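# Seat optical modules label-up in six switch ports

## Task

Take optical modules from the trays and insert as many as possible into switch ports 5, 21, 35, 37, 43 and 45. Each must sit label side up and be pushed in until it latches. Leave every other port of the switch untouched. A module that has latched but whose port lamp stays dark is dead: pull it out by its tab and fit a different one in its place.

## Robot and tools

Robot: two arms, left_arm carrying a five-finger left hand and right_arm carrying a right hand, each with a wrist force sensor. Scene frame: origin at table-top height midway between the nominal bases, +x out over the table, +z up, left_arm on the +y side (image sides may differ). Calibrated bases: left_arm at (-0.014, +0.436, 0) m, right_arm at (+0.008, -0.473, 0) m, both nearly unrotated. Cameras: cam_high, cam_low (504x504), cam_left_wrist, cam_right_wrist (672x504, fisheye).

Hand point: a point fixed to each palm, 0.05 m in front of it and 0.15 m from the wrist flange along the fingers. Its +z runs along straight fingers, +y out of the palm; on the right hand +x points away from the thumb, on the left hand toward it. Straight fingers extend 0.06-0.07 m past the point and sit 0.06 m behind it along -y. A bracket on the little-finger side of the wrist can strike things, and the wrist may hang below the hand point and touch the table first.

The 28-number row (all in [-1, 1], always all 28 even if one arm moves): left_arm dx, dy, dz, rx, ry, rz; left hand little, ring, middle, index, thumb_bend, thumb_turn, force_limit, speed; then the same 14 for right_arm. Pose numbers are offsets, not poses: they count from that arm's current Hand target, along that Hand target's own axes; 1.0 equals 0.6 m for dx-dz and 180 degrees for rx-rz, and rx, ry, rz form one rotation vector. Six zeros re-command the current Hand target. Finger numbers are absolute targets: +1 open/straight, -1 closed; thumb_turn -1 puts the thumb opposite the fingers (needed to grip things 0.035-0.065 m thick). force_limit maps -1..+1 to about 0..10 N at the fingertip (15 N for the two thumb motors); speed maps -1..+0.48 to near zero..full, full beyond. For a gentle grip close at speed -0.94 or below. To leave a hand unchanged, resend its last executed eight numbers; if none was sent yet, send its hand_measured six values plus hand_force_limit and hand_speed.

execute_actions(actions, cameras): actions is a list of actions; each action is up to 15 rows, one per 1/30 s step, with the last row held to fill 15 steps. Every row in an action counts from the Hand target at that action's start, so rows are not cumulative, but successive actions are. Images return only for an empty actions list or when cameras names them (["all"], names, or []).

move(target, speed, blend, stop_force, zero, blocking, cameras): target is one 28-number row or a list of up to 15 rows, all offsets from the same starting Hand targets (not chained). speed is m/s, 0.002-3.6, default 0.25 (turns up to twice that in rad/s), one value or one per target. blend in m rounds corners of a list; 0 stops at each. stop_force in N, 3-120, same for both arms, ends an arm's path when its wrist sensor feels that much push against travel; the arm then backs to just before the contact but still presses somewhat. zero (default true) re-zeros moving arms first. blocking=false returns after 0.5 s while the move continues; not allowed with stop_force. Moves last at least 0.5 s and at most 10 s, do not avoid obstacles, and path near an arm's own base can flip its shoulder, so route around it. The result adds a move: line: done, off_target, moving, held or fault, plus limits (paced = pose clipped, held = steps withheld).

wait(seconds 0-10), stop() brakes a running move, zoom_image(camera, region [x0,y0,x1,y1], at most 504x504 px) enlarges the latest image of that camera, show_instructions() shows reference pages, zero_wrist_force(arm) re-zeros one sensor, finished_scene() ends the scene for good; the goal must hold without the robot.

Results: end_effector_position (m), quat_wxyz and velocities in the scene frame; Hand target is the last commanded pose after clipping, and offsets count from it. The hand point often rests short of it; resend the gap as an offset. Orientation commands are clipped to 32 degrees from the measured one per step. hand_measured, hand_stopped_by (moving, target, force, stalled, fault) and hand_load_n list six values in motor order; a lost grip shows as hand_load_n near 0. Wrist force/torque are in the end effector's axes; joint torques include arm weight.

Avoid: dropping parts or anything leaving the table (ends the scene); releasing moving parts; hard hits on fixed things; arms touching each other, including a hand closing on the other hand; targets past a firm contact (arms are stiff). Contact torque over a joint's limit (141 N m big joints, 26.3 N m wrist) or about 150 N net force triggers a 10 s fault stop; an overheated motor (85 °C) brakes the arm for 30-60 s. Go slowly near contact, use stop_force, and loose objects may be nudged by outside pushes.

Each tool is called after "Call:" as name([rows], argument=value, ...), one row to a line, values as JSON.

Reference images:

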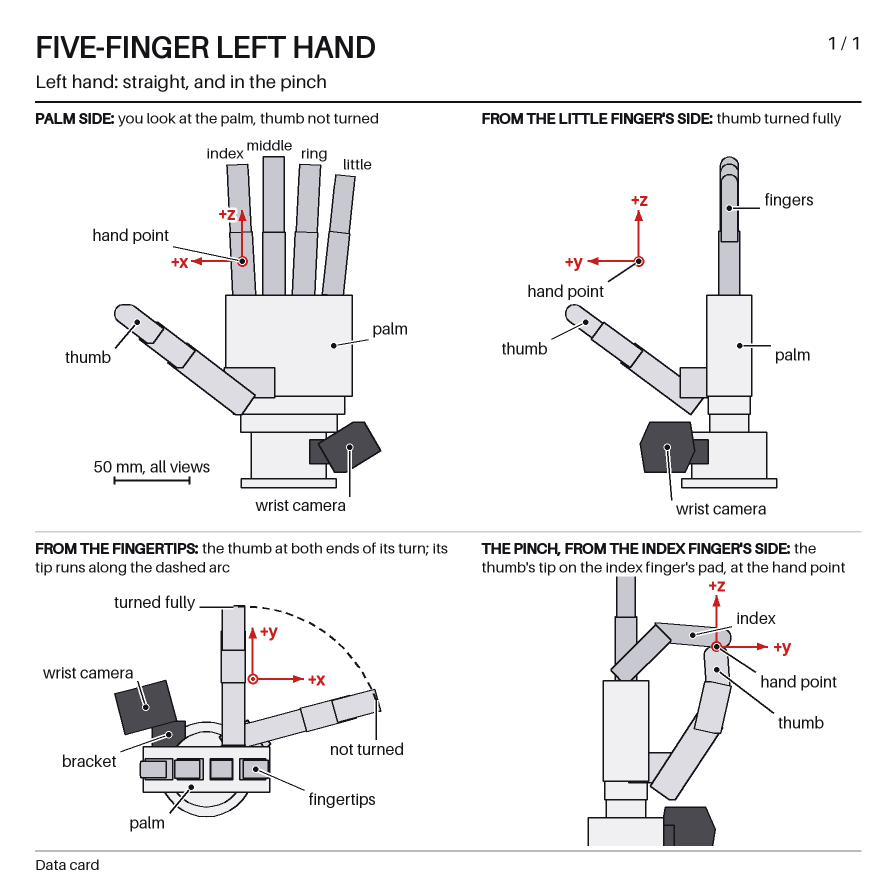

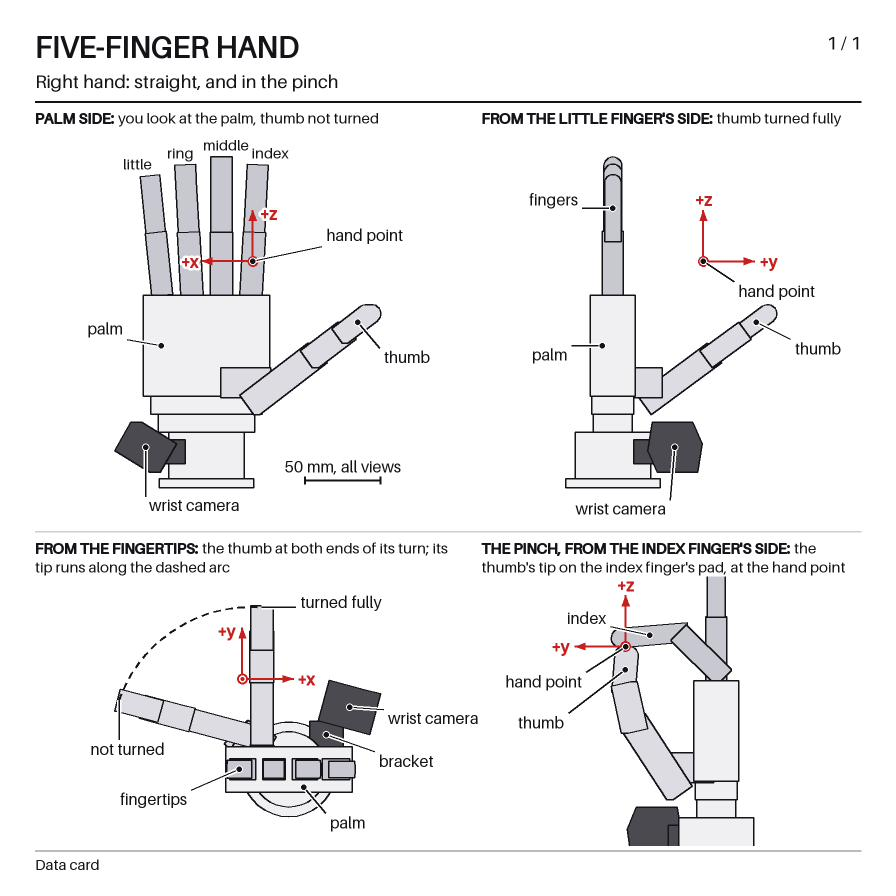

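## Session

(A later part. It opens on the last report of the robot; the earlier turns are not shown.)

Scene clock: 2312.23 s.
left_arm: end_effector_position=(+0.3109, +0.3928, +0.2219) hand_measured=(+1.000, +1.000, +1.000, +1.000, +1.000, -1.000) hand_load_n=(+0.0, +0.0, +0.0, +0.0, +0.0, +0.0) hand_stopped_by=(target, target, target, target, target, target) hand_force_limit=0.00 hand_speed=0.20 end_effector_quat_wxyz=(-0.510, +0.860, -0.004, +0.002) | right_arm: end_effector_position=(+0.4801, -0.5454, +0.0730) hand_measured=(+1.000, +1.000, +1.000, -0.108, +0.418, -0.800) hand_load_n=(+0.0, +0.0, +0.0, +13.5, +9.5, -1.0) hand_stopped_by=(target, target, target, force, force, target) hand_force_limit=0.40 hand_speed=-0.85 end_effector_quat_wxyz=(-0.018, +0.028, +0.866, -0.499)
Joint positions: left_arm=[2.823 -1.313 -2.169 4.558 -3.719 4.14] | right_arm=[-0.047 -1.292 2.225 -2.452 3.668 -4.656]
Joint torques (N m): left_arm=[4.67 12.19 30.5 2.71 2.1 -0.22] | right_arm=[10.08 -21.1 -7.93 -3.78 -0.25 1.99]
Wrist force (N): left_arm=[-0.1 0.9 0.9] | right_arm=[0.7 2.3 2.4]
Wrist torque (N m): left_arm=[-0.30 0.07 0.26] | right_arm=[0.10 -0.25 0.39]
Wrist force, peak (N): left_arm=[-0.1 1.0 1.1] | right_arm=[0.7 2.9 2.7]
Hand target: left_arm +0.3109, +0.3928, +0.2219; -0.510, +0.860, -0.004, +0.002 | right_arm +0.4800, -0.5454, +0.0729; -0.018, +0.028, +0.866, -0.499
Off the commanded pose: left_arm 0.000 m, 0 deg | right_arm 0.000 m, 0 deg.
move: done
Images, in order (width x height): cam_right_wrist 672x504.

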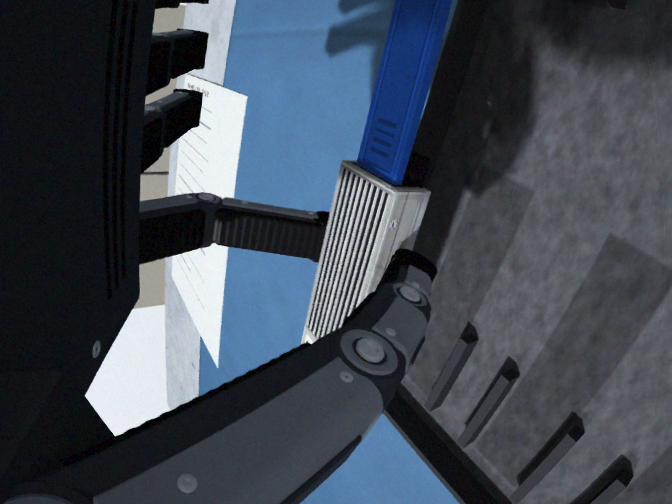

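Call:
zoom_image(camera="cam_right_wrist", region=[290, 140, 450, 360])

Scaled by 2.291 from the camera's 672x504 image, which has a finer 960x720 frame.

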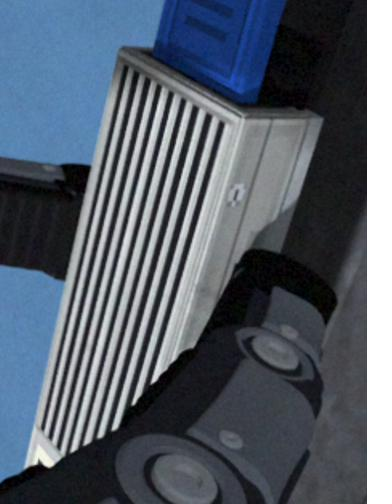

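Call:
move([
  [0,0,0,0,0,0,1,1,1,1,1,-1,0,0.2,0.1472,0.0328,-0.2118,0,0.0029,0.0017,1,1,1,-0.4,0.2,-0.8,0.4,-0.85],
  [0,0,0,0,0,0,1,1,1,1,1,-1,0,0.2,0.1685,0.2875,-0.5838,0,0.0058,0.0033,1,1,1,-0.4,0.2,-0.8,0.4,-0.85],
  [0,0,0,0,0,0,1,1,1,1,1,-1,0,0.2,0.175,0.397,-0.6395,0,0.0058,0.0033,1,1,1,-0.4,0.2,-0.8,0.4,-0.85],
], speed=[0.2, 0.25, 0.12], blend=[0.04, 0.03, 0], cameras=["cam_left_wrist", "cam_right_wrist"])

Scene clock: 2430.53 s.
left_arm: end_effector_position=(+0.3109, +0.3928, +0.2219) hand_measured=(+1.000, +1.000, +1.000, +1.000, +1.000, -1.000) hand_load_n=(+0.0, +0.0, +0.0, +0.0, +0.0, +0.0) hand_stopped_by=(target, target, target, target, target, target) hand_force_limit=0.00 hand_speed=0.20 end_effector_quat_wxyz=(-0.510, +0.860, -0.004, +0.002) | right_arm: end_effector_position=(+0.4052, -0.0879, +0.0599) hand_measured=(+1.000, +1.000, +1.000, -0.108, +0.418, -0.800) hand_load_n=(+0.0, +0.0, +0.0, +13.5, +10.0, -1.0) hand_stopped_by=(target, target, target, force, force, target) hand_force_limit=0.40 hand_speed=-0.85 end_effector_quat_wxyz=(-0.024, +0.037, +0.866, -0.499)
Joint positions: left_arm=[2.823 -1.313 -2.169 4.558 -3.719 4.14] | right_arm=[0.779 -0.892 1.358 -1.112 4.126 -3.542]
Joint torques (N m): left_arm=[5.2 11.75 30.44 2.71 2.2 -0.34] | right_arm=[-11.91 -37.78 -16.51 -1.51 -2.58 -1.91]
Wrist force (N): left_arm=[-0.1 1.0 0.9] | right_arm=[0.8 2.2 2.5]
Wrist torque (N m): left_arm=[-0.30 0.07 0.25] | right_arm=[0.12 -0.26 0.42]
Wrist force, peak (N): left_arm=[0.1 1.2 1.0] | right_arm=[-0.3 2.2 4.0]
Hand target: left_arm +0.3109, +0.3928, +0.2219; -0.510, +0.860, -0.004, +0.002 | right_arm +0.4052, -0.0880, +0.0598; -0.024, +0.037, +0.866, -0.499
Off the commanded pose: left_arm 0.000 m, 0 deg | right_arm 0.000 m, 0 deg.
move: done
Images, in order (width x height): cam_left_wrist 672x504, cam_right_wrist 672x504.

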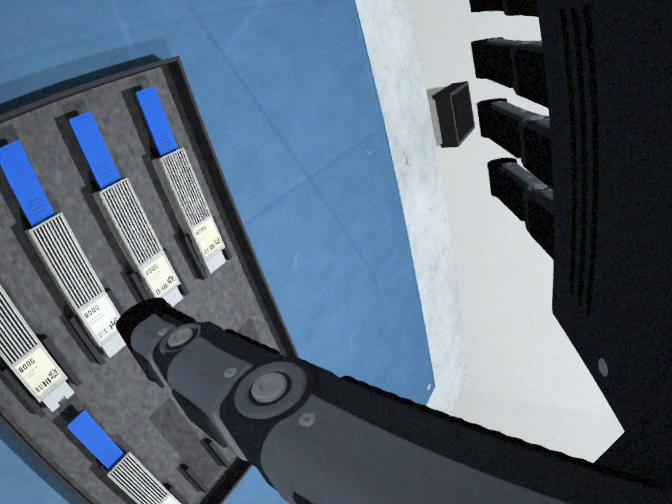

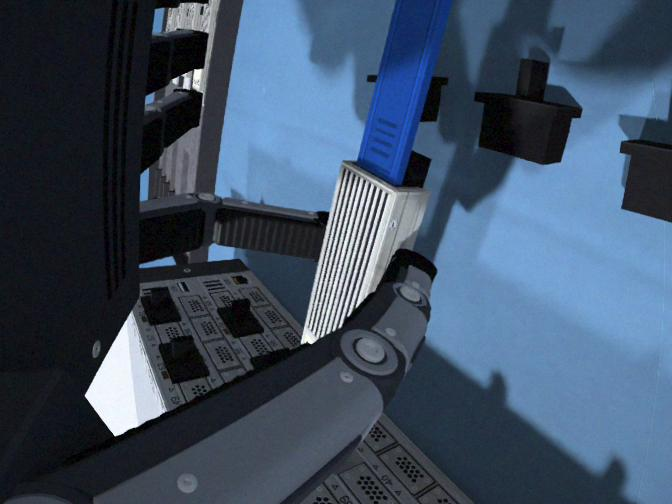

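Call:
wait(seconds=0, cameras=["cam_high", "cam_low"])

Call:
zoom_image(camera="cam_high", region=[240, 200, 380, 340])

Scene clock: 2469.20 s.
left_arm: end_effector_position=(+0.3109, +0.3928, +0.2219) hand_measured=(+1.000, +1.000, +1.000, +1.000, +1.000, -1.000) hand_load_n=(+0.0, -0.5, +0.0, +0.0, +0.0, +0.0) hand_stopped_by=(target, target, target, target, target, target) hand_force_limit=0.00 hand_speed=0.20 end_effector_quat_wxyz=(-0.510, +0.860, -0.004, +0.002) | right_arm: end_effector_position=(+0.4052, -0.0880, +0.0598) hand_measured=(+1.000, +1.000, +1.000, -0.108, +0.418, -0.800) hand_load_n=(+0.0, -0.5, -0.5, +13.5, +10.0, -0.5) hand_stopped_by=(target, target, target, force, force, target) hand_force_limit=0.40 hand_speed=-0.85 end_effector_quat_wxyz=(-0.024, +0.037, +0.866, -0.499)
Joint positions: left_arm=[2.823 -1.313 -2.169 4.558 -3.719 4.14] | right_arm=[0.779 -0.892 1.358 -1.112 4.126 -3.542]
Joint torques (N m): left_arm=[4.71 11.95 30.19 2.65 2.16 -0.28] | right_arm=[-12.76 -38.81 -32.94 -1.43 -2.62 -1.77]
Wrist force (N): left_arm=[0.2 0.9 0.9] | right_arm=[0.7 2.2 2.6]
Wrist torque (N m): left_arm=[-0.31 0.03 0.27] | right_arm=[0.11 -0.26 0.42]
Wrist force, peak (N): left_arm=[0.0 1.2 0.9] | right_arm=[0.7 2.5 2.8]
Hand target: left_arm +0.3109, +0.3928, +0.2219; -0.510, +0.860, -0.004, +0.002 | right_arm +0.4052, -0.0880, +0.0598; -0.024, +0.037, +0.866, -0.499
Off the commanded pose: left_arm 0.000 m, 0 deg | right_arm 0.000 m, 0 deg.
Images, in order (width x height): cam_high 504x504, cam_low 504x504.

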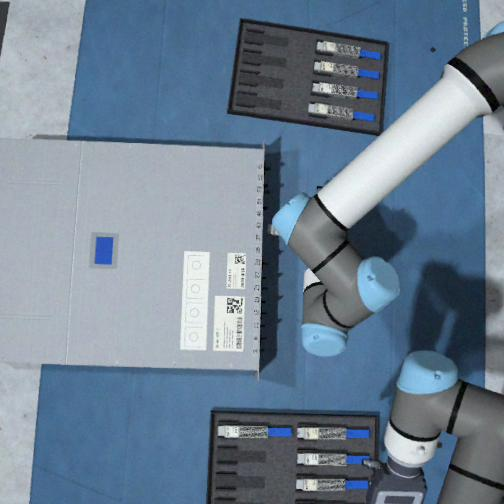

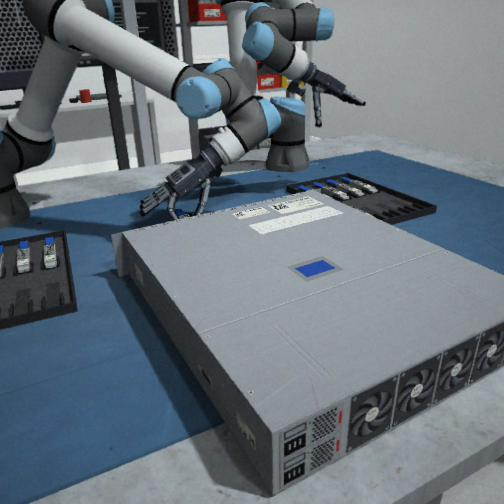

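Scaled by 3.600 from the camera's 504x504 image, which has a finer 720x720 frame.

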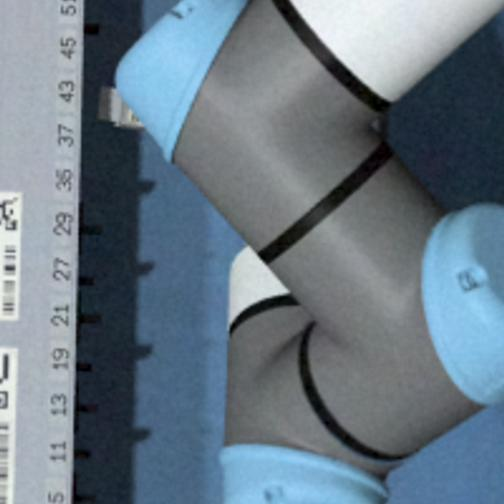

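Call:
zoom_image(camera="cam_high", region=[255, 205, 295, 245])

Call:
zoom_image(camera="cam_high", region=[240, 260, 300, 340])

Scaled by 12.600 from the camera's 504x504 image, which has a finer 720x720 frame.

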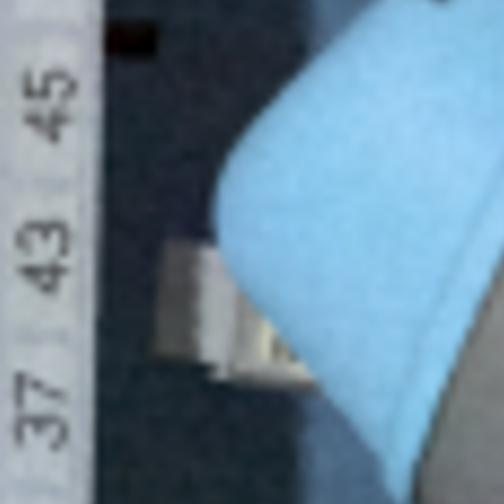

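Scaled by 6.300 from the camera's 504x504 image, which has a finer 720x720 frame.

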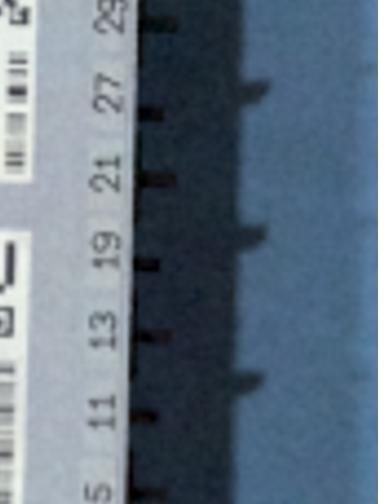

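Call:
zoom_image(camera="cam_high", region=[245, 150, 295, 250])

Scaled by 5.040 from the camera's 504x504 image, which has a finer 720x720 frame.

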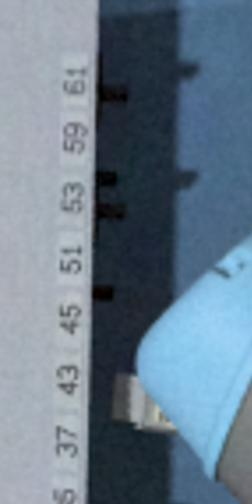

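Call:
move(target=[0,0,0,0,0,0,1,1,1,1,1,-1,0,0.2,-0.0178,-0.0873,0.1835,0,-0.0265,-0.0153,1,1,1,-0.4,0.2,-0.8,0.4,-0.85], speed=0.15)

Scene clock: 2644.43 s.
left_arm: end_effector_position=(+0.3109, +0.3928, +0.2219) hand_measured=(+1.000, +1.000, +1.000, +1.000, +1.000, -1.000) hand_load_n=(+0.0, +0.0, -0.5, +0.0, +0.0, +0.0) hand_stopped_by=(target, target, target, target, target, target) hand_force_limit=0.00 hand_speed=0.20 end_effector_quat_wxyz=(-0.510, +0.860, -0.004, +0.002) | right_arm: end_effector_position=(+0.4053, -0.2099, +0.0499) hand_measured=(+1.000, +1.000, +1.000, -0.108, +0.418, -0.800) hand_load_n=(+0.0, +0.0, +0.0, +13.5, +10.0, -0.5) hand_stopped_by=(target, target, target, force, force, target) hand_force_limit=0.40 hand_speed=-0.85 end_effector_quat_wxyz=(+0.000, -0.005, +0.867, -0.499)
Joint positions: left_arm=[2.823 -1.313 -2.169 4.558 -3.719 4.14] | right_arm=[0.647 -1.113 1.785 -1.437 3.953 -3.73]
Joint torques (N m): left_arm=[4.95 11.79 29.66 2.61 2.11 -0.19] | right_arm=[5.49 -41.25 -4.58 -1.68 -1.09 -0.65]
Wrist force (N): left_arm=[0.0 0.6 0.9] | right_arm=[0.8 2.4 2.5]
Wrist torque (N m): left_arm=[-0.35 0.06 0.27] | right_arm=[0.14 -0.25 0.33]
Wrist force, peak (N): left_arm=[-0.1 1.1 1.0] | right_arm=[0.9 1.7 4.0]
Hand target: left_arm +0.3109, +0.3928, +0.2219; -0.510, +0.860, -0.004, +0.002 | right_arm +0.4052, -0.2100, +0.0498; +0.000, -0.005, +0.867, -0.499
Off the commanded pose: left_arm 0.000 m, 0 deg | right_arm 0.000 m, 0 deg.
move: done

Call:
move(target=[0,0,0,0,0,0,1,1,1,1,1,-1,0,0.2,0,0.0519,0.0302,0,0,0,1,1,1,-0.4,0.2,-0.8,0.4,-0.85], speed=0.02, stop_force=4, cameras=["cam_high", "cam_right_wrist"])

Scene clock: 2657.20 s.
left_arm: end_effector_position=(+0.3109, +0.3928, +0.2219) hand_measured=(+1.000, +1.000, +1.000, +1.000, +1.000, -1.000) hand_load_n=(+0.0, +0.0, +0.0, +0.0, +0.0, +0.5) hand_stopped_by=(target, target, target, target, target, target) hand_force_limit=0.00 hand_speed=0.20 end_effector_quat_wxyz=(-0.510, +0.860, -0.004, +0.002) | right_arm: end_effector_position=(+0.4050, -0.2100, +0.0168) hand_measured=(+1.000, +1.000, +1.000, -0.108, +0.418, -0.800) hand_load_n=(+0.0, +0.0, +0.0, +14.0, +9.5, -0.5) hand_stopped_by=(target, target, target, force, force, target) hand_force_limit=0.40 hand_speed=-0.85 end_effector_quat_wxyz=(+0.000, -0.005, +0.867, -0.499)
Joint positions: left_arm=[2.823 -1.313 -2.169 4.558 -3.719 4.14] | right_arm=[0.648 -1.061 1.81 -1.513 3.953 -3.73]
Joint torques (N m): left_arm=[4.33 12.21 29.68 2.71 2.13 -0.14] | right_arm=[4.56 -31.16 -28.31 -2.09 0.51 1.24]
Wrist force (N): left_arm=[0.0 0.9 0.9] | right_arm=[0.7 -0.5 0.4]
Wrist torque (N m): left_arm=[-0.30 0.06 0.26] | right_arm=[0.01 -0.24 0.30]
Wrist force, peak (N): left_arm=[0.0 1.1 1.0] | right_arm=[1.6 -14.8 -11.5]
Hand target: left_arm +0.3109, +0.3928, +0.2219; -0.510, +0.860, -0.004, +0.002 | right_arm +0.4051, -0.2100, +0.0168; +0.000, -0.005, +0.867, -0.499 (not the last commanded pose)
Off the commanded pose: left_arm 0.000 m, 0 deg | right_arm 0.003 m, 0 deg.
move: contact (right_arm)
Images, in order (width x height): cam_high 504x504, cam_right_wrist 672x504.

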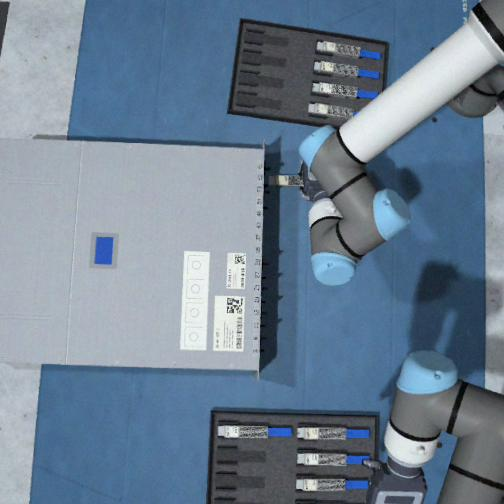

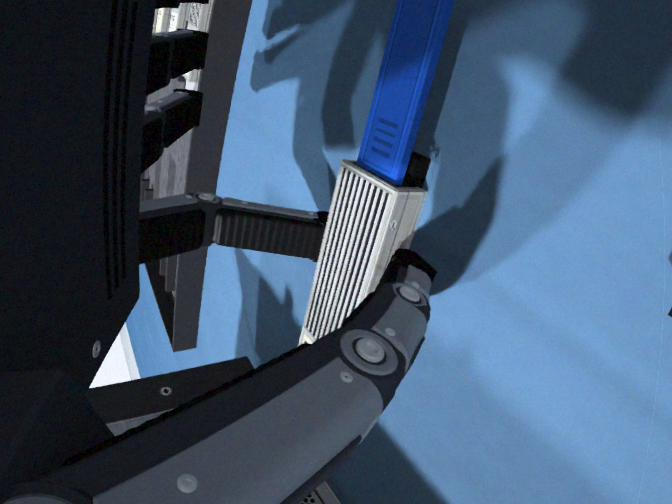

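Call:
zoom_image(camera="cam_high", region=[255, 155, 315, 215])

Call:
zoom_image(camera="cam_right_wrist", region=[280, 130, 450, 360])

Scaled by 8.400 from the camera's 504x504 image, which has a finer 720x720 frame.

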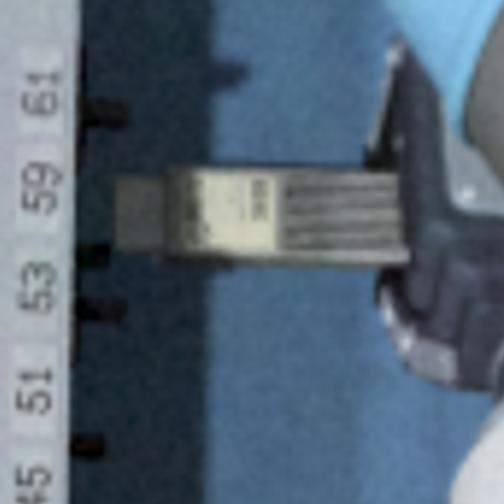

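Scaled by 2.191 from the camera's 672x504 image, which has a finer 960x720 frame.

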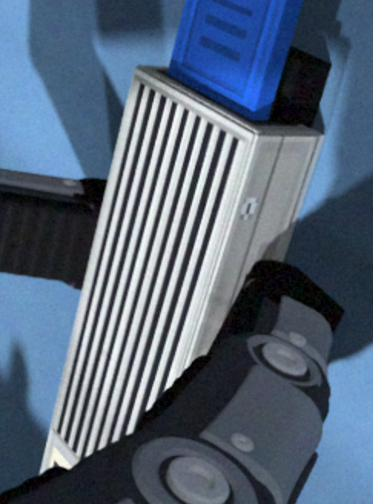

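Call:
move([
  [0,0,0,0,0,0,1,1,1,1,1,-1,0,0.2,0.0003,-0.049,-0.0285,0,0,0,1,1,1,-0.4,0.2,-0.8,0.4,-0.85],
  [0,0,0,0,0,0,1,1,1,1,1,-1,0,0.2,-0.0015,0.0513,-0.1996,0,0,0,1,1,1,-0.4,0.2,-0.8,0.4,-0.85],
], speed=[0.06, 0.15], blend=[0.01, 0], cameras=["cam_high", "cam_right_wrist"])

Call:
zoom_image(camera="cam_high", region=[250, 195, 300, 245])

Scene clock: 2732.73 s.
left_arm: end_effector_position=(+0.3109, +0.3928, +0.2219) hand_measured=(+1.000, +1.000, +1.000, +1.000, +1.000, -1.000) hand_load_n=(+0.0, +0.0, +0.0, +0.0, +0.0, -0.5) hand_stopped_by=(target, target, target, target, target, target) hand_force_limit=0.00 hand_speed=0.20 end_effector_quat_wxyz=(-0.510, +0.860, -0.004, +0.002) | right_arm: end_effector_position=(+0.4050, -0.0910, +0.0503) hand_measured=(+1.000, +1.000, +1.000, -0.108, +0.418, -0.800) hand_load_n=(+0.0, +0.0, +0.5, +13.5, +9.5, -1.0) hand_stopped_by=(target, target, target, force, force, target) hand_force_limit=0.40 hand_speed=-0.85 end_effector_quat_wxyz=(+0.000, -0.005, +0.867, -0.499)
Joint positions: left_arm=[2.823 -1.313 -2.169 4.558 -3.719 4.14] | right_arm=[0.793 -0.916 1.434 -1.201 4.061 -3.604]
Joint torques (N m): left_arm=[3.85 11.2 29.2 2.7 2.11 -0.18] | right_arm=[-6.1 -38.64 -32.6 0.88 -1.9 -1.41]
Wrist force (N): left_arm=[0.1 0.9 0.9] | right_arm=[0.5 2.4 2.4]
Wrist torque (N m): left_arm=[-0.30 0.04 0.26] | right_arm=[0.16 -0.21 0.42]
Wrist force, peak (N): left_arm=[0.0 1.2 1.0] | right_arm=[0.8 2.9 3.0]
Hand target: left_arm +0.3109, +0.3928, +0.2219; -0.510, +0.860, -0.004, +0.002 | right_arm +0.4051, -0.0910, +0.0503; +0.000, -0.005, +0.867, -0.499
Off the commanded pose: left_arm 0.000 m, 0 deg | right_arm 0.000 m, 0 deg.
move: done
Images, in order (width x height): cam_high 504x504, cam_right_wrist 672x504.

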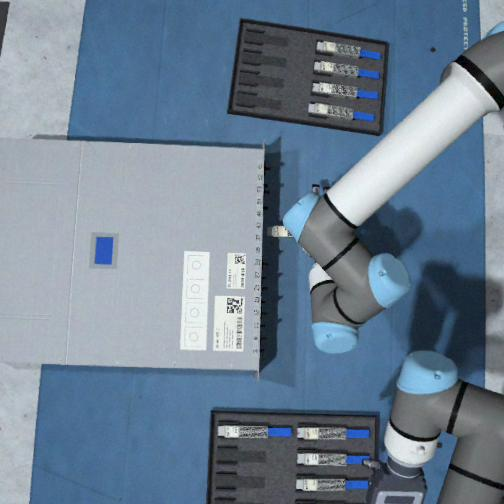

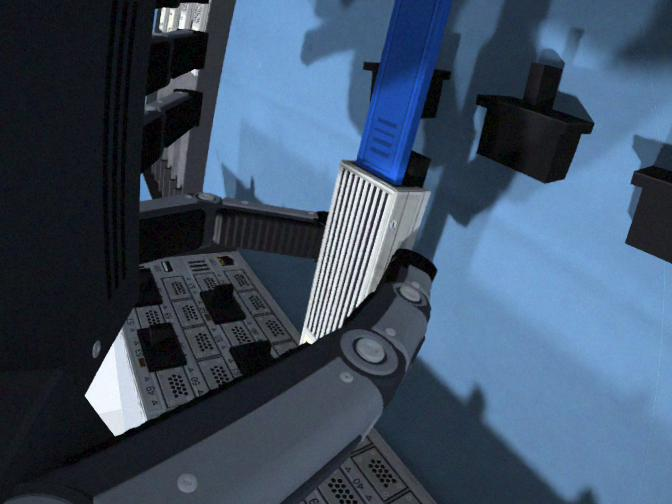

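Scaled by 10.080 from the camera's 504x504 image, which has a finer 720x720 frame.

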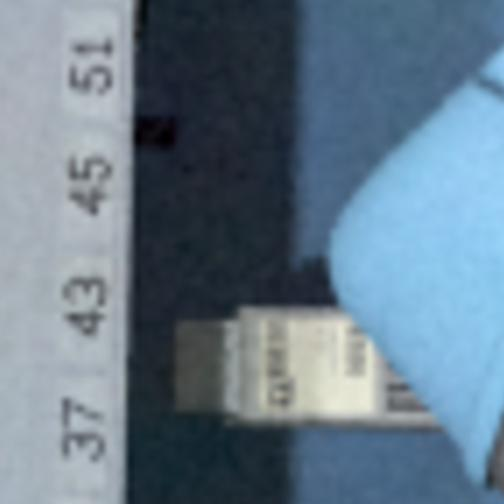

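Call:
move(target=[0,0,0,0,0,0,1,1,1,1,1,-1,0,0.2,-0.075,-0.0013,0.0015,0,0,0,1,1,1,-0.4,0.2,-0.8,0.4,-0.85], speed=0.03, stop_force=6, cameras=["cam_high", "cam_right_wrist"])

Call:
zoom_image(camera="cam_high", region=[250, 195, 300, 245])

Scene clock: 2750.40 s.
left_arm: end_effector_position=(+0.3109, +0.3928, +0.2219) hand_measured=(+1.000, +1.000, +1.000, +1.000, +1.000, -1.000) hand_load_n=(+0.0, +0.0, +0.0, +0.0, +0.0, +0.0) hand_stopped_by=(target, target, target, target, target, target) hand_force_limit=0.00 hand_speed=0.20 end_effector_quat_wxyz=(-0.510, +0.860, -0.004, +0.002) | right_arm: end_effector_position=(+0.4501, -0.0917, +0.0504) hand_measured=(+1.000, +1.000, +1.000, -0.108, +0.418, -0.800) hand_load_n=(+0.0, +0.0, +0.0, +13.0, +9.5, -4.0) hand_stopped_by=(target, target, target, force, force, target) hand_force_limit=0.40 hand_speed=-0.85 end_effector_quat_wxyz=(+0.000, -0.005, +0.867, -0.499)
Joint positions: left_arm=[2.823 -1.313 -2.169 4.558 -3.719 4.14] | right_arm=[0.745 -0.865 1.348 -1.19 4.025 -3.643]
Joint torques (N m): left_arm=[5.3 10.89 29.79 2.57 2.11 -0.29] | right_arm=[12.3 -51.71 -6.22 -0.95 0.34 2.07]
Wrist force (N): left_arm=[0.1 0.9 0.8] | right_arm=[-0.9 3.5 0.8]
Wrist torque (N m): left_arm=[-0.30 0.05 0.26] | right_arm=[0.02 -0.36 0.36]
Wrist force, peak (N): left_arm=[0.2 1.1 1.0] | right_arm=[2.8 3.4 1.0]
Hand target: left_arm +0.3109, +0.3928, +0.2219; -0.510, +0.860, -0.004, +0.002 | right_arm +0.4501, -0.0917, +0.0504; +0.000, -0.005, +0.867, -0.499
Off the commanded pose: left_arm 0.000 m, 0 deg | right_arm 0.000 m, 0 deg.
move: done
Images, in order (width x height): cam_high 504x504, cam_right_wrist 672x504.

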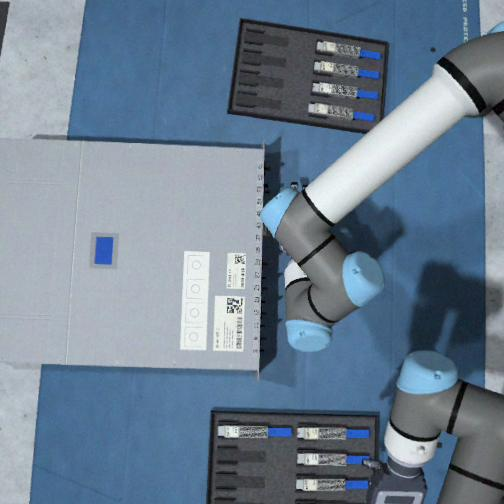

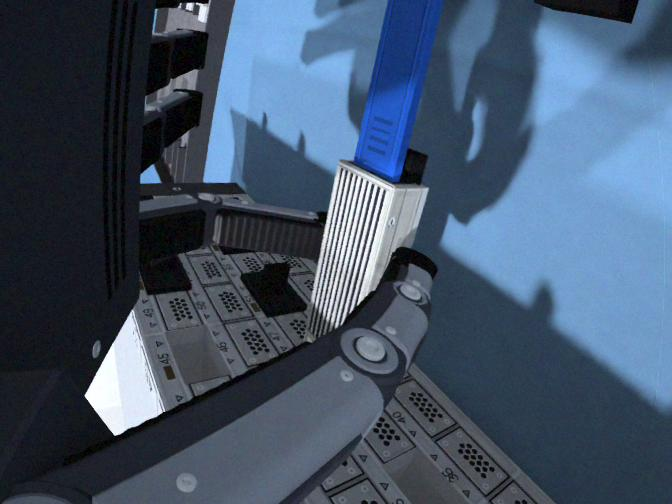

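Scaled by 10.080 from the camera's 504x504 image, which has a finer 720x720 frame.

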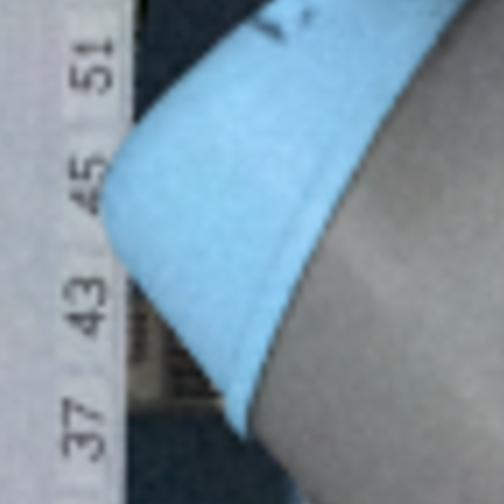

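Call:
move(target=[0,0,0,0,0,0,1,1,1,1,1,-1,0,0.2,-0.045,-0.0004,0.0002,0,0,0,1,1,1,-0.4,0.2,-0.8,0.4,-0.85], speed=0.03, stop_force=10, cameras=["cam_right_wrist"])

Scene clock: 2762.33 s.
left_arm: end_effector_position=(+0.3109, +0.3928, +0.2219) hand_measured=(+1.000, +1.000, +1.000, +1.000, +1.000, -1.000) hand_load_n=(+0.0, -0.5, +0.0, +0.0, +0.0, +0.0) hand_stopped_by=(target, target, target, target, target, target) hand_force_limit=0.00 hand_speed=0.20 end_effector_quat_wxyz=(-0.510, +0.860, -0.004, +0.002) | right_arm: end_effector_position=(+0.4581, -0.0917, +0.0503) hand_measured=(+1.000, +1.000, +1.000, -0.108, +0.418, -0.800) hand_load_n=(+0.0, +0.0, +0.0, +10.0, +11.5, -3.0) hand_stopped_by=(target, target, target, force, force, target) hand_force_limit=0.40 hand_speed=-0.85 end_effector_quat_wxyz=(+0.000, -0.005, +0.867, -0.499)
Joint positions: left_arm=[2.823 -1.313 -2.169 4.558 -3.719 4.14] | right_arm=[0.737 -0.855 1.331 -1.187 4.019 -3.65]
Joint torques (N m): left_arm=[4.23 10.2 29.42 2.69 2.07 -0.4] | right_arm=[12.13 -39.66 -16.66 2.27 1.4 -1.16]
Wrist force (N): left_arm=[0.1 1.1 0.9] | right_arm=[-1.7 4.8 -1.7]
Wrist torque (N m): left_arm=[-0.28 0.03 0.26] | right_arm=[0.00 -0.40 0.30]
Wrist force, peak (N): left_arm=[0.1 1.0 1.2] | right_arm=[9.7 5.0 -2.4]
Hand target: left_arm +0.3109, +0.3928, +0.2219; -0.510, +0.860, -0.004, +0.002 | right_arm +0.4581, -0.0917, +0.0503; +0.000, -0.005, +0.867, -0.499 (not the last commanded pose)
Off the commanded pose: left_arm 0.000 m, 0 deg | right_arm 0.019 m, 0 deg.
move: contact (right_arm)
Images, in order (width x height): cam_right_wrist 672x504.

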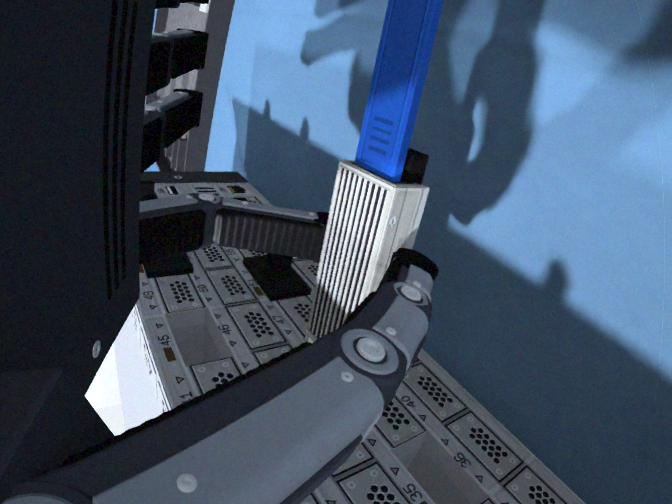

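Call:
move(target=[0,0,0,0,0,0,1,1,1,1,1,-1,0,0.2,0,0,0,0,-0.0048,-0.0028,1,1,1,-0.4,0.2,-0.8,0.4,-0.85], speed=0.03)

Scene clock: 2780.80 s.
left_arm: end_effector_position=(+0.3109, +0.3928, +0.2219) hand_measured=(+1.000, +1.000, +1.000, +1.000, +1.000, -1.000) hand_load_n=(+0.0, +0.0, +0.0, +0.0, +0.0, +0.0) hand_stopped_by=(target, target, target, target, target, target) hand_force_limit=0.00 hand_speed=0.20 end_effector_quat_wxyz=(-0.510, +0.860, -0.004, +0.002) | right_arm: end_effector_position=(+0.4581, -0.0917, +0.0503) hand_measured=(+1.000, +1.000, +1.000, -0.108, +0.418, -0.800) hand_load_n=(+0.0, +0.0, +0.0, +10.0, +12.0, -2.0) hand_stopped_by=(target, target, target, force, force, target) hand_force_limit=0.40 hand_speed=-0.85 end_effector_quat_wxyz=(+0.005, -0.013, +0.866, -0.499)
Joint positions: left_arm=[2.823 -1.313 -2.169 4.558 -3.719 4.14] | right_arm=[0.74 -0.861 1.343 -1.202 4.007 -3.663]
Joint torques (N m): left_arm=[3.96 10.08 28.52 2.71 2.09 -0.35] | right_arm=[7.85 -43.64 -18.86 2.48 -0.08 1.02]
Wrist force (N): left_arm=[-0.1 1.0 0.9] | right_arm=[-2.5 4.6 -1.9]
Wrist torque (N m): left_arm=[-0.28 0.06 0.25] | right_arm=[-0.01 -0.39 0.44]
Wrist force, peak (N): left_arm=[0.1 1.1 1.2] | right_arm=[-2.7 4.7 -2.0]
Hand target: left_arm +0.3109, +0.3928, +0.2219; -0.510, +0.860, -0.004, +0.002 | right_arm +0.4581, -0.0917, +0.0503; +0.005, -0.012, +0.867, -0.499
Off the commanded pose: left_arm 0.000 m, 0 deg | right_arm 0.000 m, 0 deg.
move: done

Call:
move(target=[0,0,0,0,0,0,1,1,1,1,1,-1,0,0.2,0,0.0008,-0.0014,0,0,0,1,1,1,-0.4,0.2,-0.8,0.4,-0.85], speed=0.02)

Scene clock: 2791.37 s.
left_arm: end_effector_position=(+0.3109, +0.3928, +0.2219) hand_measured=(+1.000, +1.000, +1.000, +1.000, +1.000, -1.000) hand_load_n=(+0.0, +0.0, -0.5, +0.0, +0.5, +0.0) hand_stopped_by=(target, target, target, target, target, target) hand_force_limit=0.00 hand_speed=0.20 end_effector_quat_wxyz=(-0.510, +0.860, -0.004, +0.002) | right_arm: end_effector_position=(+0.4581, -0.0907, +0.0503) hand_measured=(+1.000, +1.000, +1.000, -0.108, +0.418, -0.800) hand_load_n=(+0.0, +0.0, +0.0, +13.0, +10.0, -0.5) hand_stopped_by=(target, target, target, force, force, target) hand_force_limit=0.40 hand_speed=-0.85 end_effector_quat_wxyz=(+0.005, -0.012, +0.867, -0.499)
Joint positions: left_arm=[2.823 -1.313 -2.169 4.558 -3.719 4.14] | right_arm=[0.741 -0.859 1.34 -1.199 4.008 -3.662]
Joint torques (N m): left_arm=[4.91 10.45 28.09 2.58 2.14 -0.34] | right_arm=[13.78 -42.42 -28.35 0.18 0.9 2.04]
Wrist force (N): left_arm=[0.1 0.8 0.9] | right_arm=[0.8 2.2 2.3]
Wrist torque (N m): left_arm=[-0.32 0.04 0.27] | right_arm=[0.08 -0.28 0.33]
Wrist force, peak (N): left_arm=[0.1 1.0 1.1] | right_arm=[-3.6 5.0 -2.2]
Hand target: left_arm +0.3109, +0.3928, +0.2219; -0.510, +0.860, -0.004, +0.002 | right_arm +0.4581, -0.0907, +0.0504; +0.005, -0.012, +0.867, -0.499
Off the commanded pose: left_arm 0.000 m, 0 deg | right_arm 0.000 m, 0 deg.
move: done

Call:
move(target=[0,0,0,0,0,0,1,1,1,1,1,-1,0,0.2,-0.0317,-0.0004,0.0002,0,0,0,1,1,1,-0.4,0.2,-0.8,0.4,-0.85], speed=0.03, stop_force=10)

Scene clock: 2797.63 s.
left_arm: end_effector_position=(+0.3109, +0.3928, +0.2219) hand_measured=(+1.000, +1.000, +1.000, +1.000, +1.000, -1.000) hand_load_n=(+0.0, +0.0, +0.0, +0.0, +0.0, +0.0) hand_stopped_by=(target, target, target, target, target, target) hand_force_limit=0.00 hand_speed=0.20 end_effector_quat_wxyz=(-0.510, +0.860, -0.004, +0.002) | right_arm: end_effector_position=(+0.4668, -0.0906, +0.0504) hand_measured=(+1.000, +1.000, +1.000, -0.108, +0.418, -0.800) hand_load_n=(+0.0, +0.0, +0.0, +7.5, +13.0, -2.0) hand_stopped_by=(target, target, target, force, force, target) hand_force_limit=0.40 hand_speed=-0.85 end_effector_quat_wxyz=(+0.005, -0.012, +0.867, -0.499)
Joint positions: left_arm=[2.823 -1.313 -2.169 4.558 -3.719 4.14] | right_arm=[0.732 -0.848 1.32 -1.196 4.002 -3.669]
Joint torques (N m): left_arm=[4.32 9.11 29.08 2.63 2.07 -0.4] | right_arm=[10.4 -40.19 -17.5 2.86 1.2 -1.01]
Wrist force (N): left_arm=[0.2 0.9 1.0] | right_arm=[-1.6 6.0 -4.1]
Wrist torque (N m): left_arm=[-0.31 0.02 0.28] | right_arm=[0.00 -0.31 0.31]
Wrist force, peak (N): left_arm=[0.1 1.1 1.1] | right_arm=[10.9 6.2 -4.8]
Hand target: left_arm +0.3109, +0.3928, +0.2219; -0.510, +0.860, -0.004, +0.002 | right_arm +0.4668, -0.0906, +0.0504; +0.005, -0.012, +0.867, -0.499 (not the last commanded pose)
Off the commanded pose: left_arm 0.000 m, 0 deg | right_arm 0.010 m, 0 deg.
move: contact (right_arm)

Call:
move(target=[0,0,0,0,0,0,1,1,1,1,1,-1,0,0.2,0,0.0010,-0.0017,0,0,0,1,1,1,-0.4,0.2,-0.8,0.4,-0.85], speed=0.02)

Scene clock: 2821.83 s.
left_arm: end_effector_position=(+0.3109, +0.3928, +0.2219) hand_measured=(+1.000, +1.000, +1.000, +1.000, +1.000, -1.000) hand_load_n=(+0.0, +0.0, +0.0, -0.5, +0.0, +0.0) hand_stopped_by=(target, target, target, target, target, target) hand_force_limit=0.00 hand_speed=0.20 end_effector_quat_wxyz=(-0.510, +0.860, -0.004, +0.002) | right_arm: end_effector_position=(+0.4668, -0.0894, +0.0504) hand_measured=(+1.000, +1.000, +1.000, -0.108, +0.418, -0.800) hand_load_n=(-0.5, +0.0, +0.0, +13.0, +10.0, -1.0) hand_stopped_by=(target, target, target, force, force, target) hand_force_limit=0.40 hand_speed=-0.85 end_effector_quat_wxyz=(+0.005, -0.012, +0.867, -0.499)
Joint positions: left_arm=[2.823 -1.313 -2.169 4.558 -3.719 4.14] | right_arm=[0.734 -0.846 1.316 -1.193 4.003 -3.668]
Joint torques (N m): left_arm=[4.45 9.26 28.88 2.58 2.16 -0.27] | right_arm=[11.49 -44.42 -27.98 -0.22 0.92 1.86]
Wrist force (N): left_arm=[0.0 1.1 1.0] | right_arm=[0.8 2.1 3.4]
Wrist torque (N m): left_arm=[-0.29 0.05 0.26] | right_arm=[0.07 -0.24 0.32]
Wrist force, peak (N): left_arm=[0.1 1.0 1.2] | right_arm=[-1.1 6.2 -4.2]
Hand target: left_arm +0.3109, +0.3928, +0.2219; -0.510, +0.860, -0.004, +0.002 | right_arm +0.4668, -0.0894, +0.0504; +0.005, -0.012, +0.867, -0.499
Off the commanded pose: left_arm 0.000 m, 0 deg | right_arm 0.000 m, 0 deg.
move: done

Call:
wait(seconds=0, cameras=["cam_high", "cam_right_wrist"])

Call:
zoom_image(camera="cam_right_wrist", region=[280, 130, 450, 360])

Scene clock: 2827.60 s.
left_arm: end_effector_position=(+0.3109, +0.3928, +0.2219) hand_measured=(+1.000, +1.000, +1.000, +1.000, +1.000, -1.000) hand_load_n=(+0.0, +0.0, +0.0, +0.0, +0.0, +0.0) hand_stopped_by=(target, target, target, target, target, target) hand_force_limit=0.00 hand_speed=0.20 end_effector_quat_wxyz=(-0.510, +0.860, -0.004, +0.002) | right_arm: end_effector_position=(+0.4668, -0.0894, +0.0504) hand_measured=(+1.000, +1.000, +1.000, -0.108, +0.418, -0.800) hand_load_n=(+0.0, +0.0, +0.0, +13.0, +10.5, -1.0) hand_stopped_by=(target, target, target, force, force, target) hand_force_limit=0.40 hand_speed=-0.85 end_effector_quat_wxyz=(+0.005, -0.012, +0.867, -0.499)
Joint positions: left_arm=[2.823 -1.313 -2.169 4.558 -3.719 4.14] | right_arm=[0.734 -0.846 1.316 -1.193 4.003 -3.668]
Joint torques (N m): left_arm=[4.56 9.21 28.66 2.63 2.24 -0.33] | right_arm=[-5.01 -51.72 -8.09 -1.8 -0.97 -1.09]
Wrist force (N): left_arm=[0.0 1.0 1.0] | right_arm=[0.7 2.0 3.3]
Wrist torque (N m): left_arm=[-0.30 0.06 0.25] | right_arm=[0.06 -0.25 0.32]
Wrist force, peak (N): left_arm=[0.0 1.1 1.0] | right_arm=[0.9 2.3 3.4]
Hand target: left_arm +0.3109, +0.3928, +0.2219; -0.510, +0.860, -0.004, +0.002 | right_arm +0.4668, -0.0894, +0.0504; +0.005, -0.012, +0.867, -0.499
Off the commanded pose: left_arm 0.000 m, 0 deg | right_arm 0.000 m, 0 deg.
Images, in order (width x height): cam_high 504x504, cam_right_wrist 672x504.

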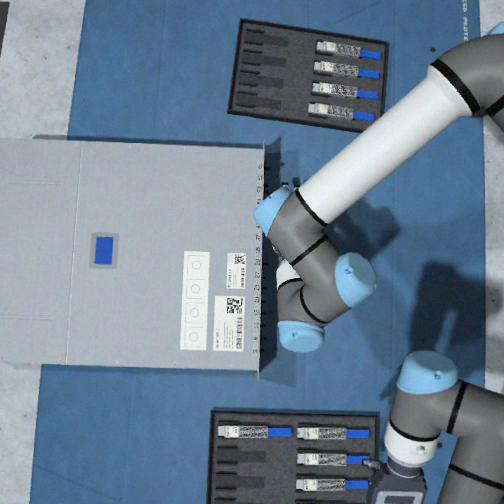

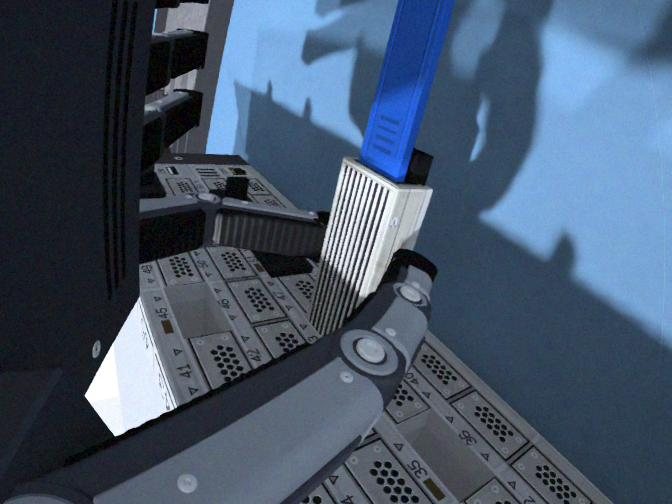

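Scaled by 2.191 from the camera's 672x504 image, which has a finer 960x720 frame.

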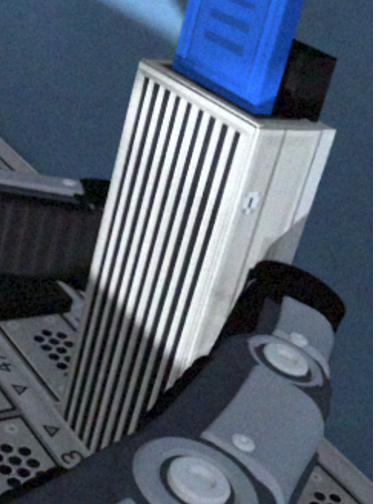

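Call:
move(target=[0,0,0,0,0,0,1,1,1,1,1,-1,0,0.2,-0.0173,0.0001,-0.0003,0,0,0,1,1,1,-0.4,0.2,-0.8,0.4,-0.85], speed=0.03, stop_force=12)

Scene clock: 2856.73 s.
left_arm: end_effector_position=(+0.3109, +0.3928, +0.2219) hand_measured=(+1.000, +1.000, +1.000, +1.000, +1.000, -1.000) hand_load_n=(+0.0, +0.0, +0.0, +0.0, +0.0, +0.0) hand_stopped_by=(target, target, target, target, target, target) hand_force_limit=0.00 hand_speed=0.20 end_effector_quat_wxyz=(-0.510, +0.860, -0.004, +0.002) | right_arm: end_effector_position=(+0.4772, -0.0889, +0.0504) hand_measured=(+1.000, +1.000, +1.000, -0.108, +0.418, -0.800) hand_load_n=(+0.0, +0.0, +0.0, +11.5, +11.0, +0.0) hand_stopped_by=(target, target, target, force, force, target) hand_force_limit=0.40 hand_speed=-0.85 end_effector_quat_wxyz=(+0.005, -0.012, +0.867, -0.499)
Joint positions: left_arm=[2.823 -1.313 -2.169 4.558 -3.719 4.14] | right_arm=[0.724 -0.832 1.292 -1.188 3.996 -3.677]
Joint torques (N m): left_arm=[5.04 9.36 28.33 2.63 2.03 -0.26] | right_arm=[13.04 -53.63 -6.53 -0.97 -0.19 1.74]
Wrist force (N): left_arm=[-0.1 1.0 1.0] | right_arm=[-0.9 2.8 1.7]
Wrist torque (N m): left_arm=[-0.30 0.07 0.25] | right_arm=[0.05 -0.27 0.43]
Wrist force, peak (N): left_arm=[0.0 1.2 1.0] | right_arm=[2.0 3.3 2.4]
Hand target: left_arm +0.3109, +0.3928, +0.2219; -0.510, +0.860, -0.004, +0.002 | right_arm +0.4772, -0.0889, +0.0504; +0.005, -0.012, +0.867, -0.499
Off the commanded pose: left_arm 0.000 m, 0 deg | right_arm 0.000 m, 0 deg.
move: done

Call:
move([
  [0,0,0,0,0,0,1,1,1,1,1,-1,0,0.2,0,0,0,0,0,0,1,1,1,0,0.55,-0.8,0.4,-0.7],
  [0,0,0,0,0,0,1,1,1,1,1,-1,0,0.2,0.1602,0.0002,0.0011,0,0,0,1,1,1,0,0.55,-0.8,0.4,-0.7],
], speed=[0.05, 0.12], cameras=["cam_high", "cam_right_wrist"])

Call:
zoom_image(camera="cam_high", region=[250, 195, 350, 295])

Scene clock: 2930.83 s.
left_arm: end_effector_position=(+0.3109, +0.3928, +0.2219) hand_measured=(+1.000, +1.000, +1.000, +1.000, +1.000, -1.000) hand_load_n=(+0.0, +0.0, -0.5, +0.0, +0.0, +0.0) hand_stopped_by=(target, target, target, target, target, target) hand_force_limit=0.00 hand_speed=0.20 end_effector_quat_wxyz=(-0.510, +0.860, -0.004, +0.002) | right_arm: end_effector_position=(+0.3811, -0.0919, +0.0503) hand_measured=(+1.000, +1.000, +1.000, +0.000, +0.550, -0.800) hand_load_n=(+0.0, +0.0, +0.0, +0.0, +0.0, +0.0) hand_stopped_by=(target, target, target, target, target, target) hand_force_limit=0.40 hand_speed=-0.70 end_effector_quat_wxyz=(+0.005, -0.013, +0.867, -0.499)
Joint positions: left_arm=[2.823 -1.313 -2.169 4.558 -3.719 4.14] | right_arm=[0.821 -0.948 1.489 -1.219 4.07 -3.596]
Joint torques (N m): left_arm=[4.87 9.01 28.57 2.64 2.13 -0.25] | right_arm=[-8.49 -43.36 -23.42 0.83 -2.01 -1.44]
Wrist force (N): left_arm=[0.1 0.8 1.0] | right_arm=[0.2 1.3 2.5]
Wrist torque (N m): left_arm=[-0.32 0.05 0.27] | right_arm=[0.06 -0.19 0.41]
Wrist force, peak (N): left_arm=[0.3 1.1 1.1] | right_arm=[0.9 4.5 -0.7]
Hand target: left_arm +0.3109, +0.3928, +0.2219; -0.510, +0.860, -0.004, +0.002 | right_arm +0.3811, -0.0919, +0.0504; +0.005, -0.012, +0.867, -0.499
Off the commanded pose: left_arm 0.000 m, 0 deg | right_arm 0.000 m, 0 deg.
move: done
Images, in order (width x height): cam_high 504x504, cam_right_wrist 672x504.

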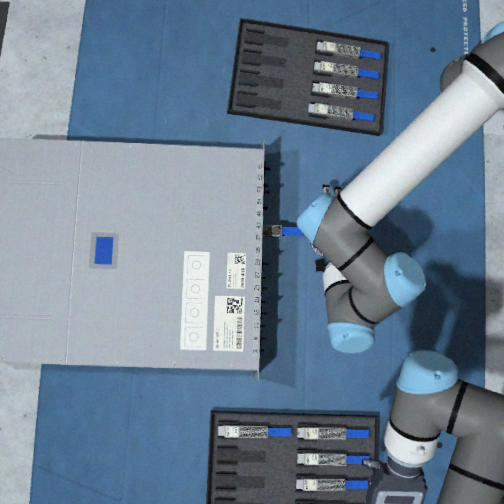

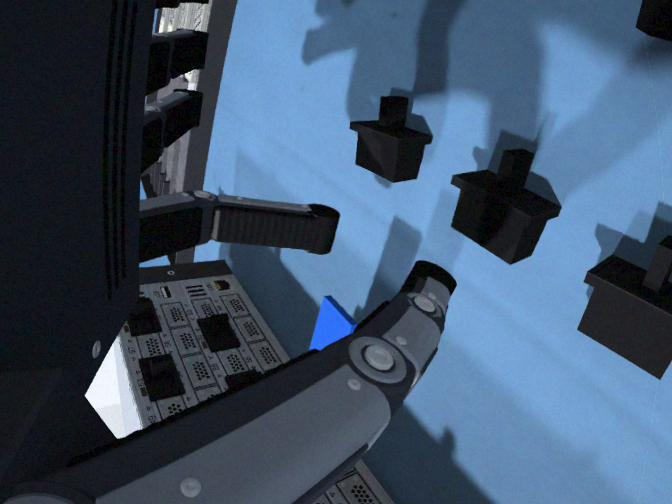

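Scaled by 5.040 from the camera's 504x504 image, which has a finer 720x720 frame.

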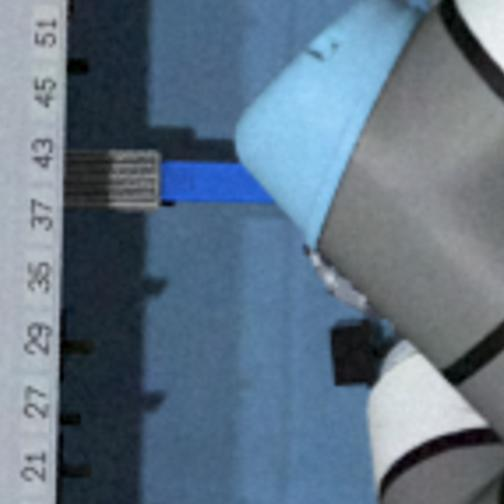

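Call:
move(target=[0,0,0,0,0,0,1,1,1,1,1,-1,0,0.2,0.0092,0.034,-0.0199,0,0,0,1,1,1,-0.1,0.4,-0.8,0.4,-0.7], speed=0.06, cameras=["cam_right_wrist"])

Scene clock: 2954.33 s.
left_arm: end_effector_position=(+0.3109, +0.3928, +0.2219) hand_measured=(+1.000, +1.000, +1.000, +1.000, +1.000, -1.000) hand_load_n=(+0.0, +0.0, +0.0, +0.0, +0.0, +0.0) hand_stopped_by=(target, target, target, target, target, target) hand_force_limit=0.00 hand_speed=0.20 end_effector_quat_wxyz=(-0.510, +0.860, -0.004, +0.002) | right_arm: end_effector_position=(+0.3749, -0.0714, +0.0388) hand_measured=(+1.000, +1.000, +1.000, -0.100, +0.400, -0.800) hand_load_n=(+0.0, +0.0, +0.0, +0.0, +0.0, +0.0) hand_stopped_by=(target, target, target, target, target, target) hand_force_limit=0.40 hand_speed=-0.70 end_effector_quat_wxyz=(+0.005, -0.012, +0.867, -0.499)
Joint positions: left_arm=[2.823 -1.313 -2.169 4.558 -3.719 4.14] | right_arm=[0.849 -0.903 1.441 -1.204 4.092 -3.575]
Joint torques (N m): left_arm=[4.32 9 27.81 2.58 1.99 -0.25] | right_arm=[-13.47 -50.09 -5.61 -1.66 -2.45 -1.86]
Wrist force (N): left_arm=[0.2 0.9 0.9] | right_arm=[0.4 1.5 2.5]
Wrist torque (N m): left_arm=[-0.29 0.02 0.28] | right_arm=[0.11 -0.21 0.34]
Wrist force, peak (N): left_arm=[0.2 1.1 1.1] | right_arm=[0.4 2.1 2.2]
Hand target: left_arm +0.3109, +0.3928, +0.2219; -0.510, +0.860, -0.004, +0.002 | right_arm +0.3750, -0.0715, +0.0387; +0.005, -0.012, +0.867, -0.499
Off the commanded pose: left_arm 0.000 m, 0 deg | right_arm 0.000 m, 0 deg.
move: done
Images, in order (width x height): cam_right_wrist 672x504.

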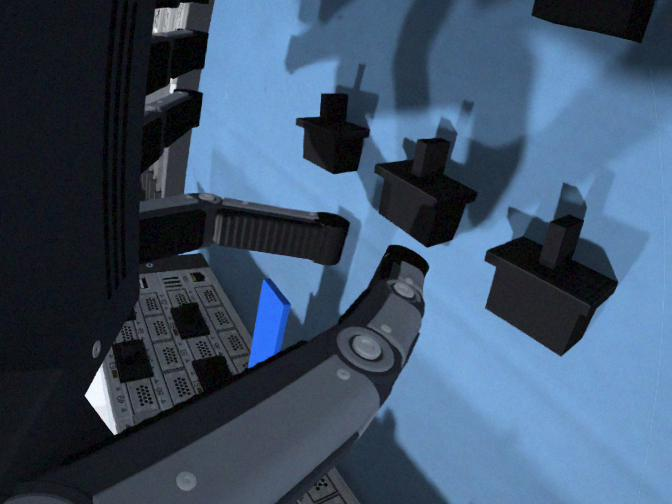

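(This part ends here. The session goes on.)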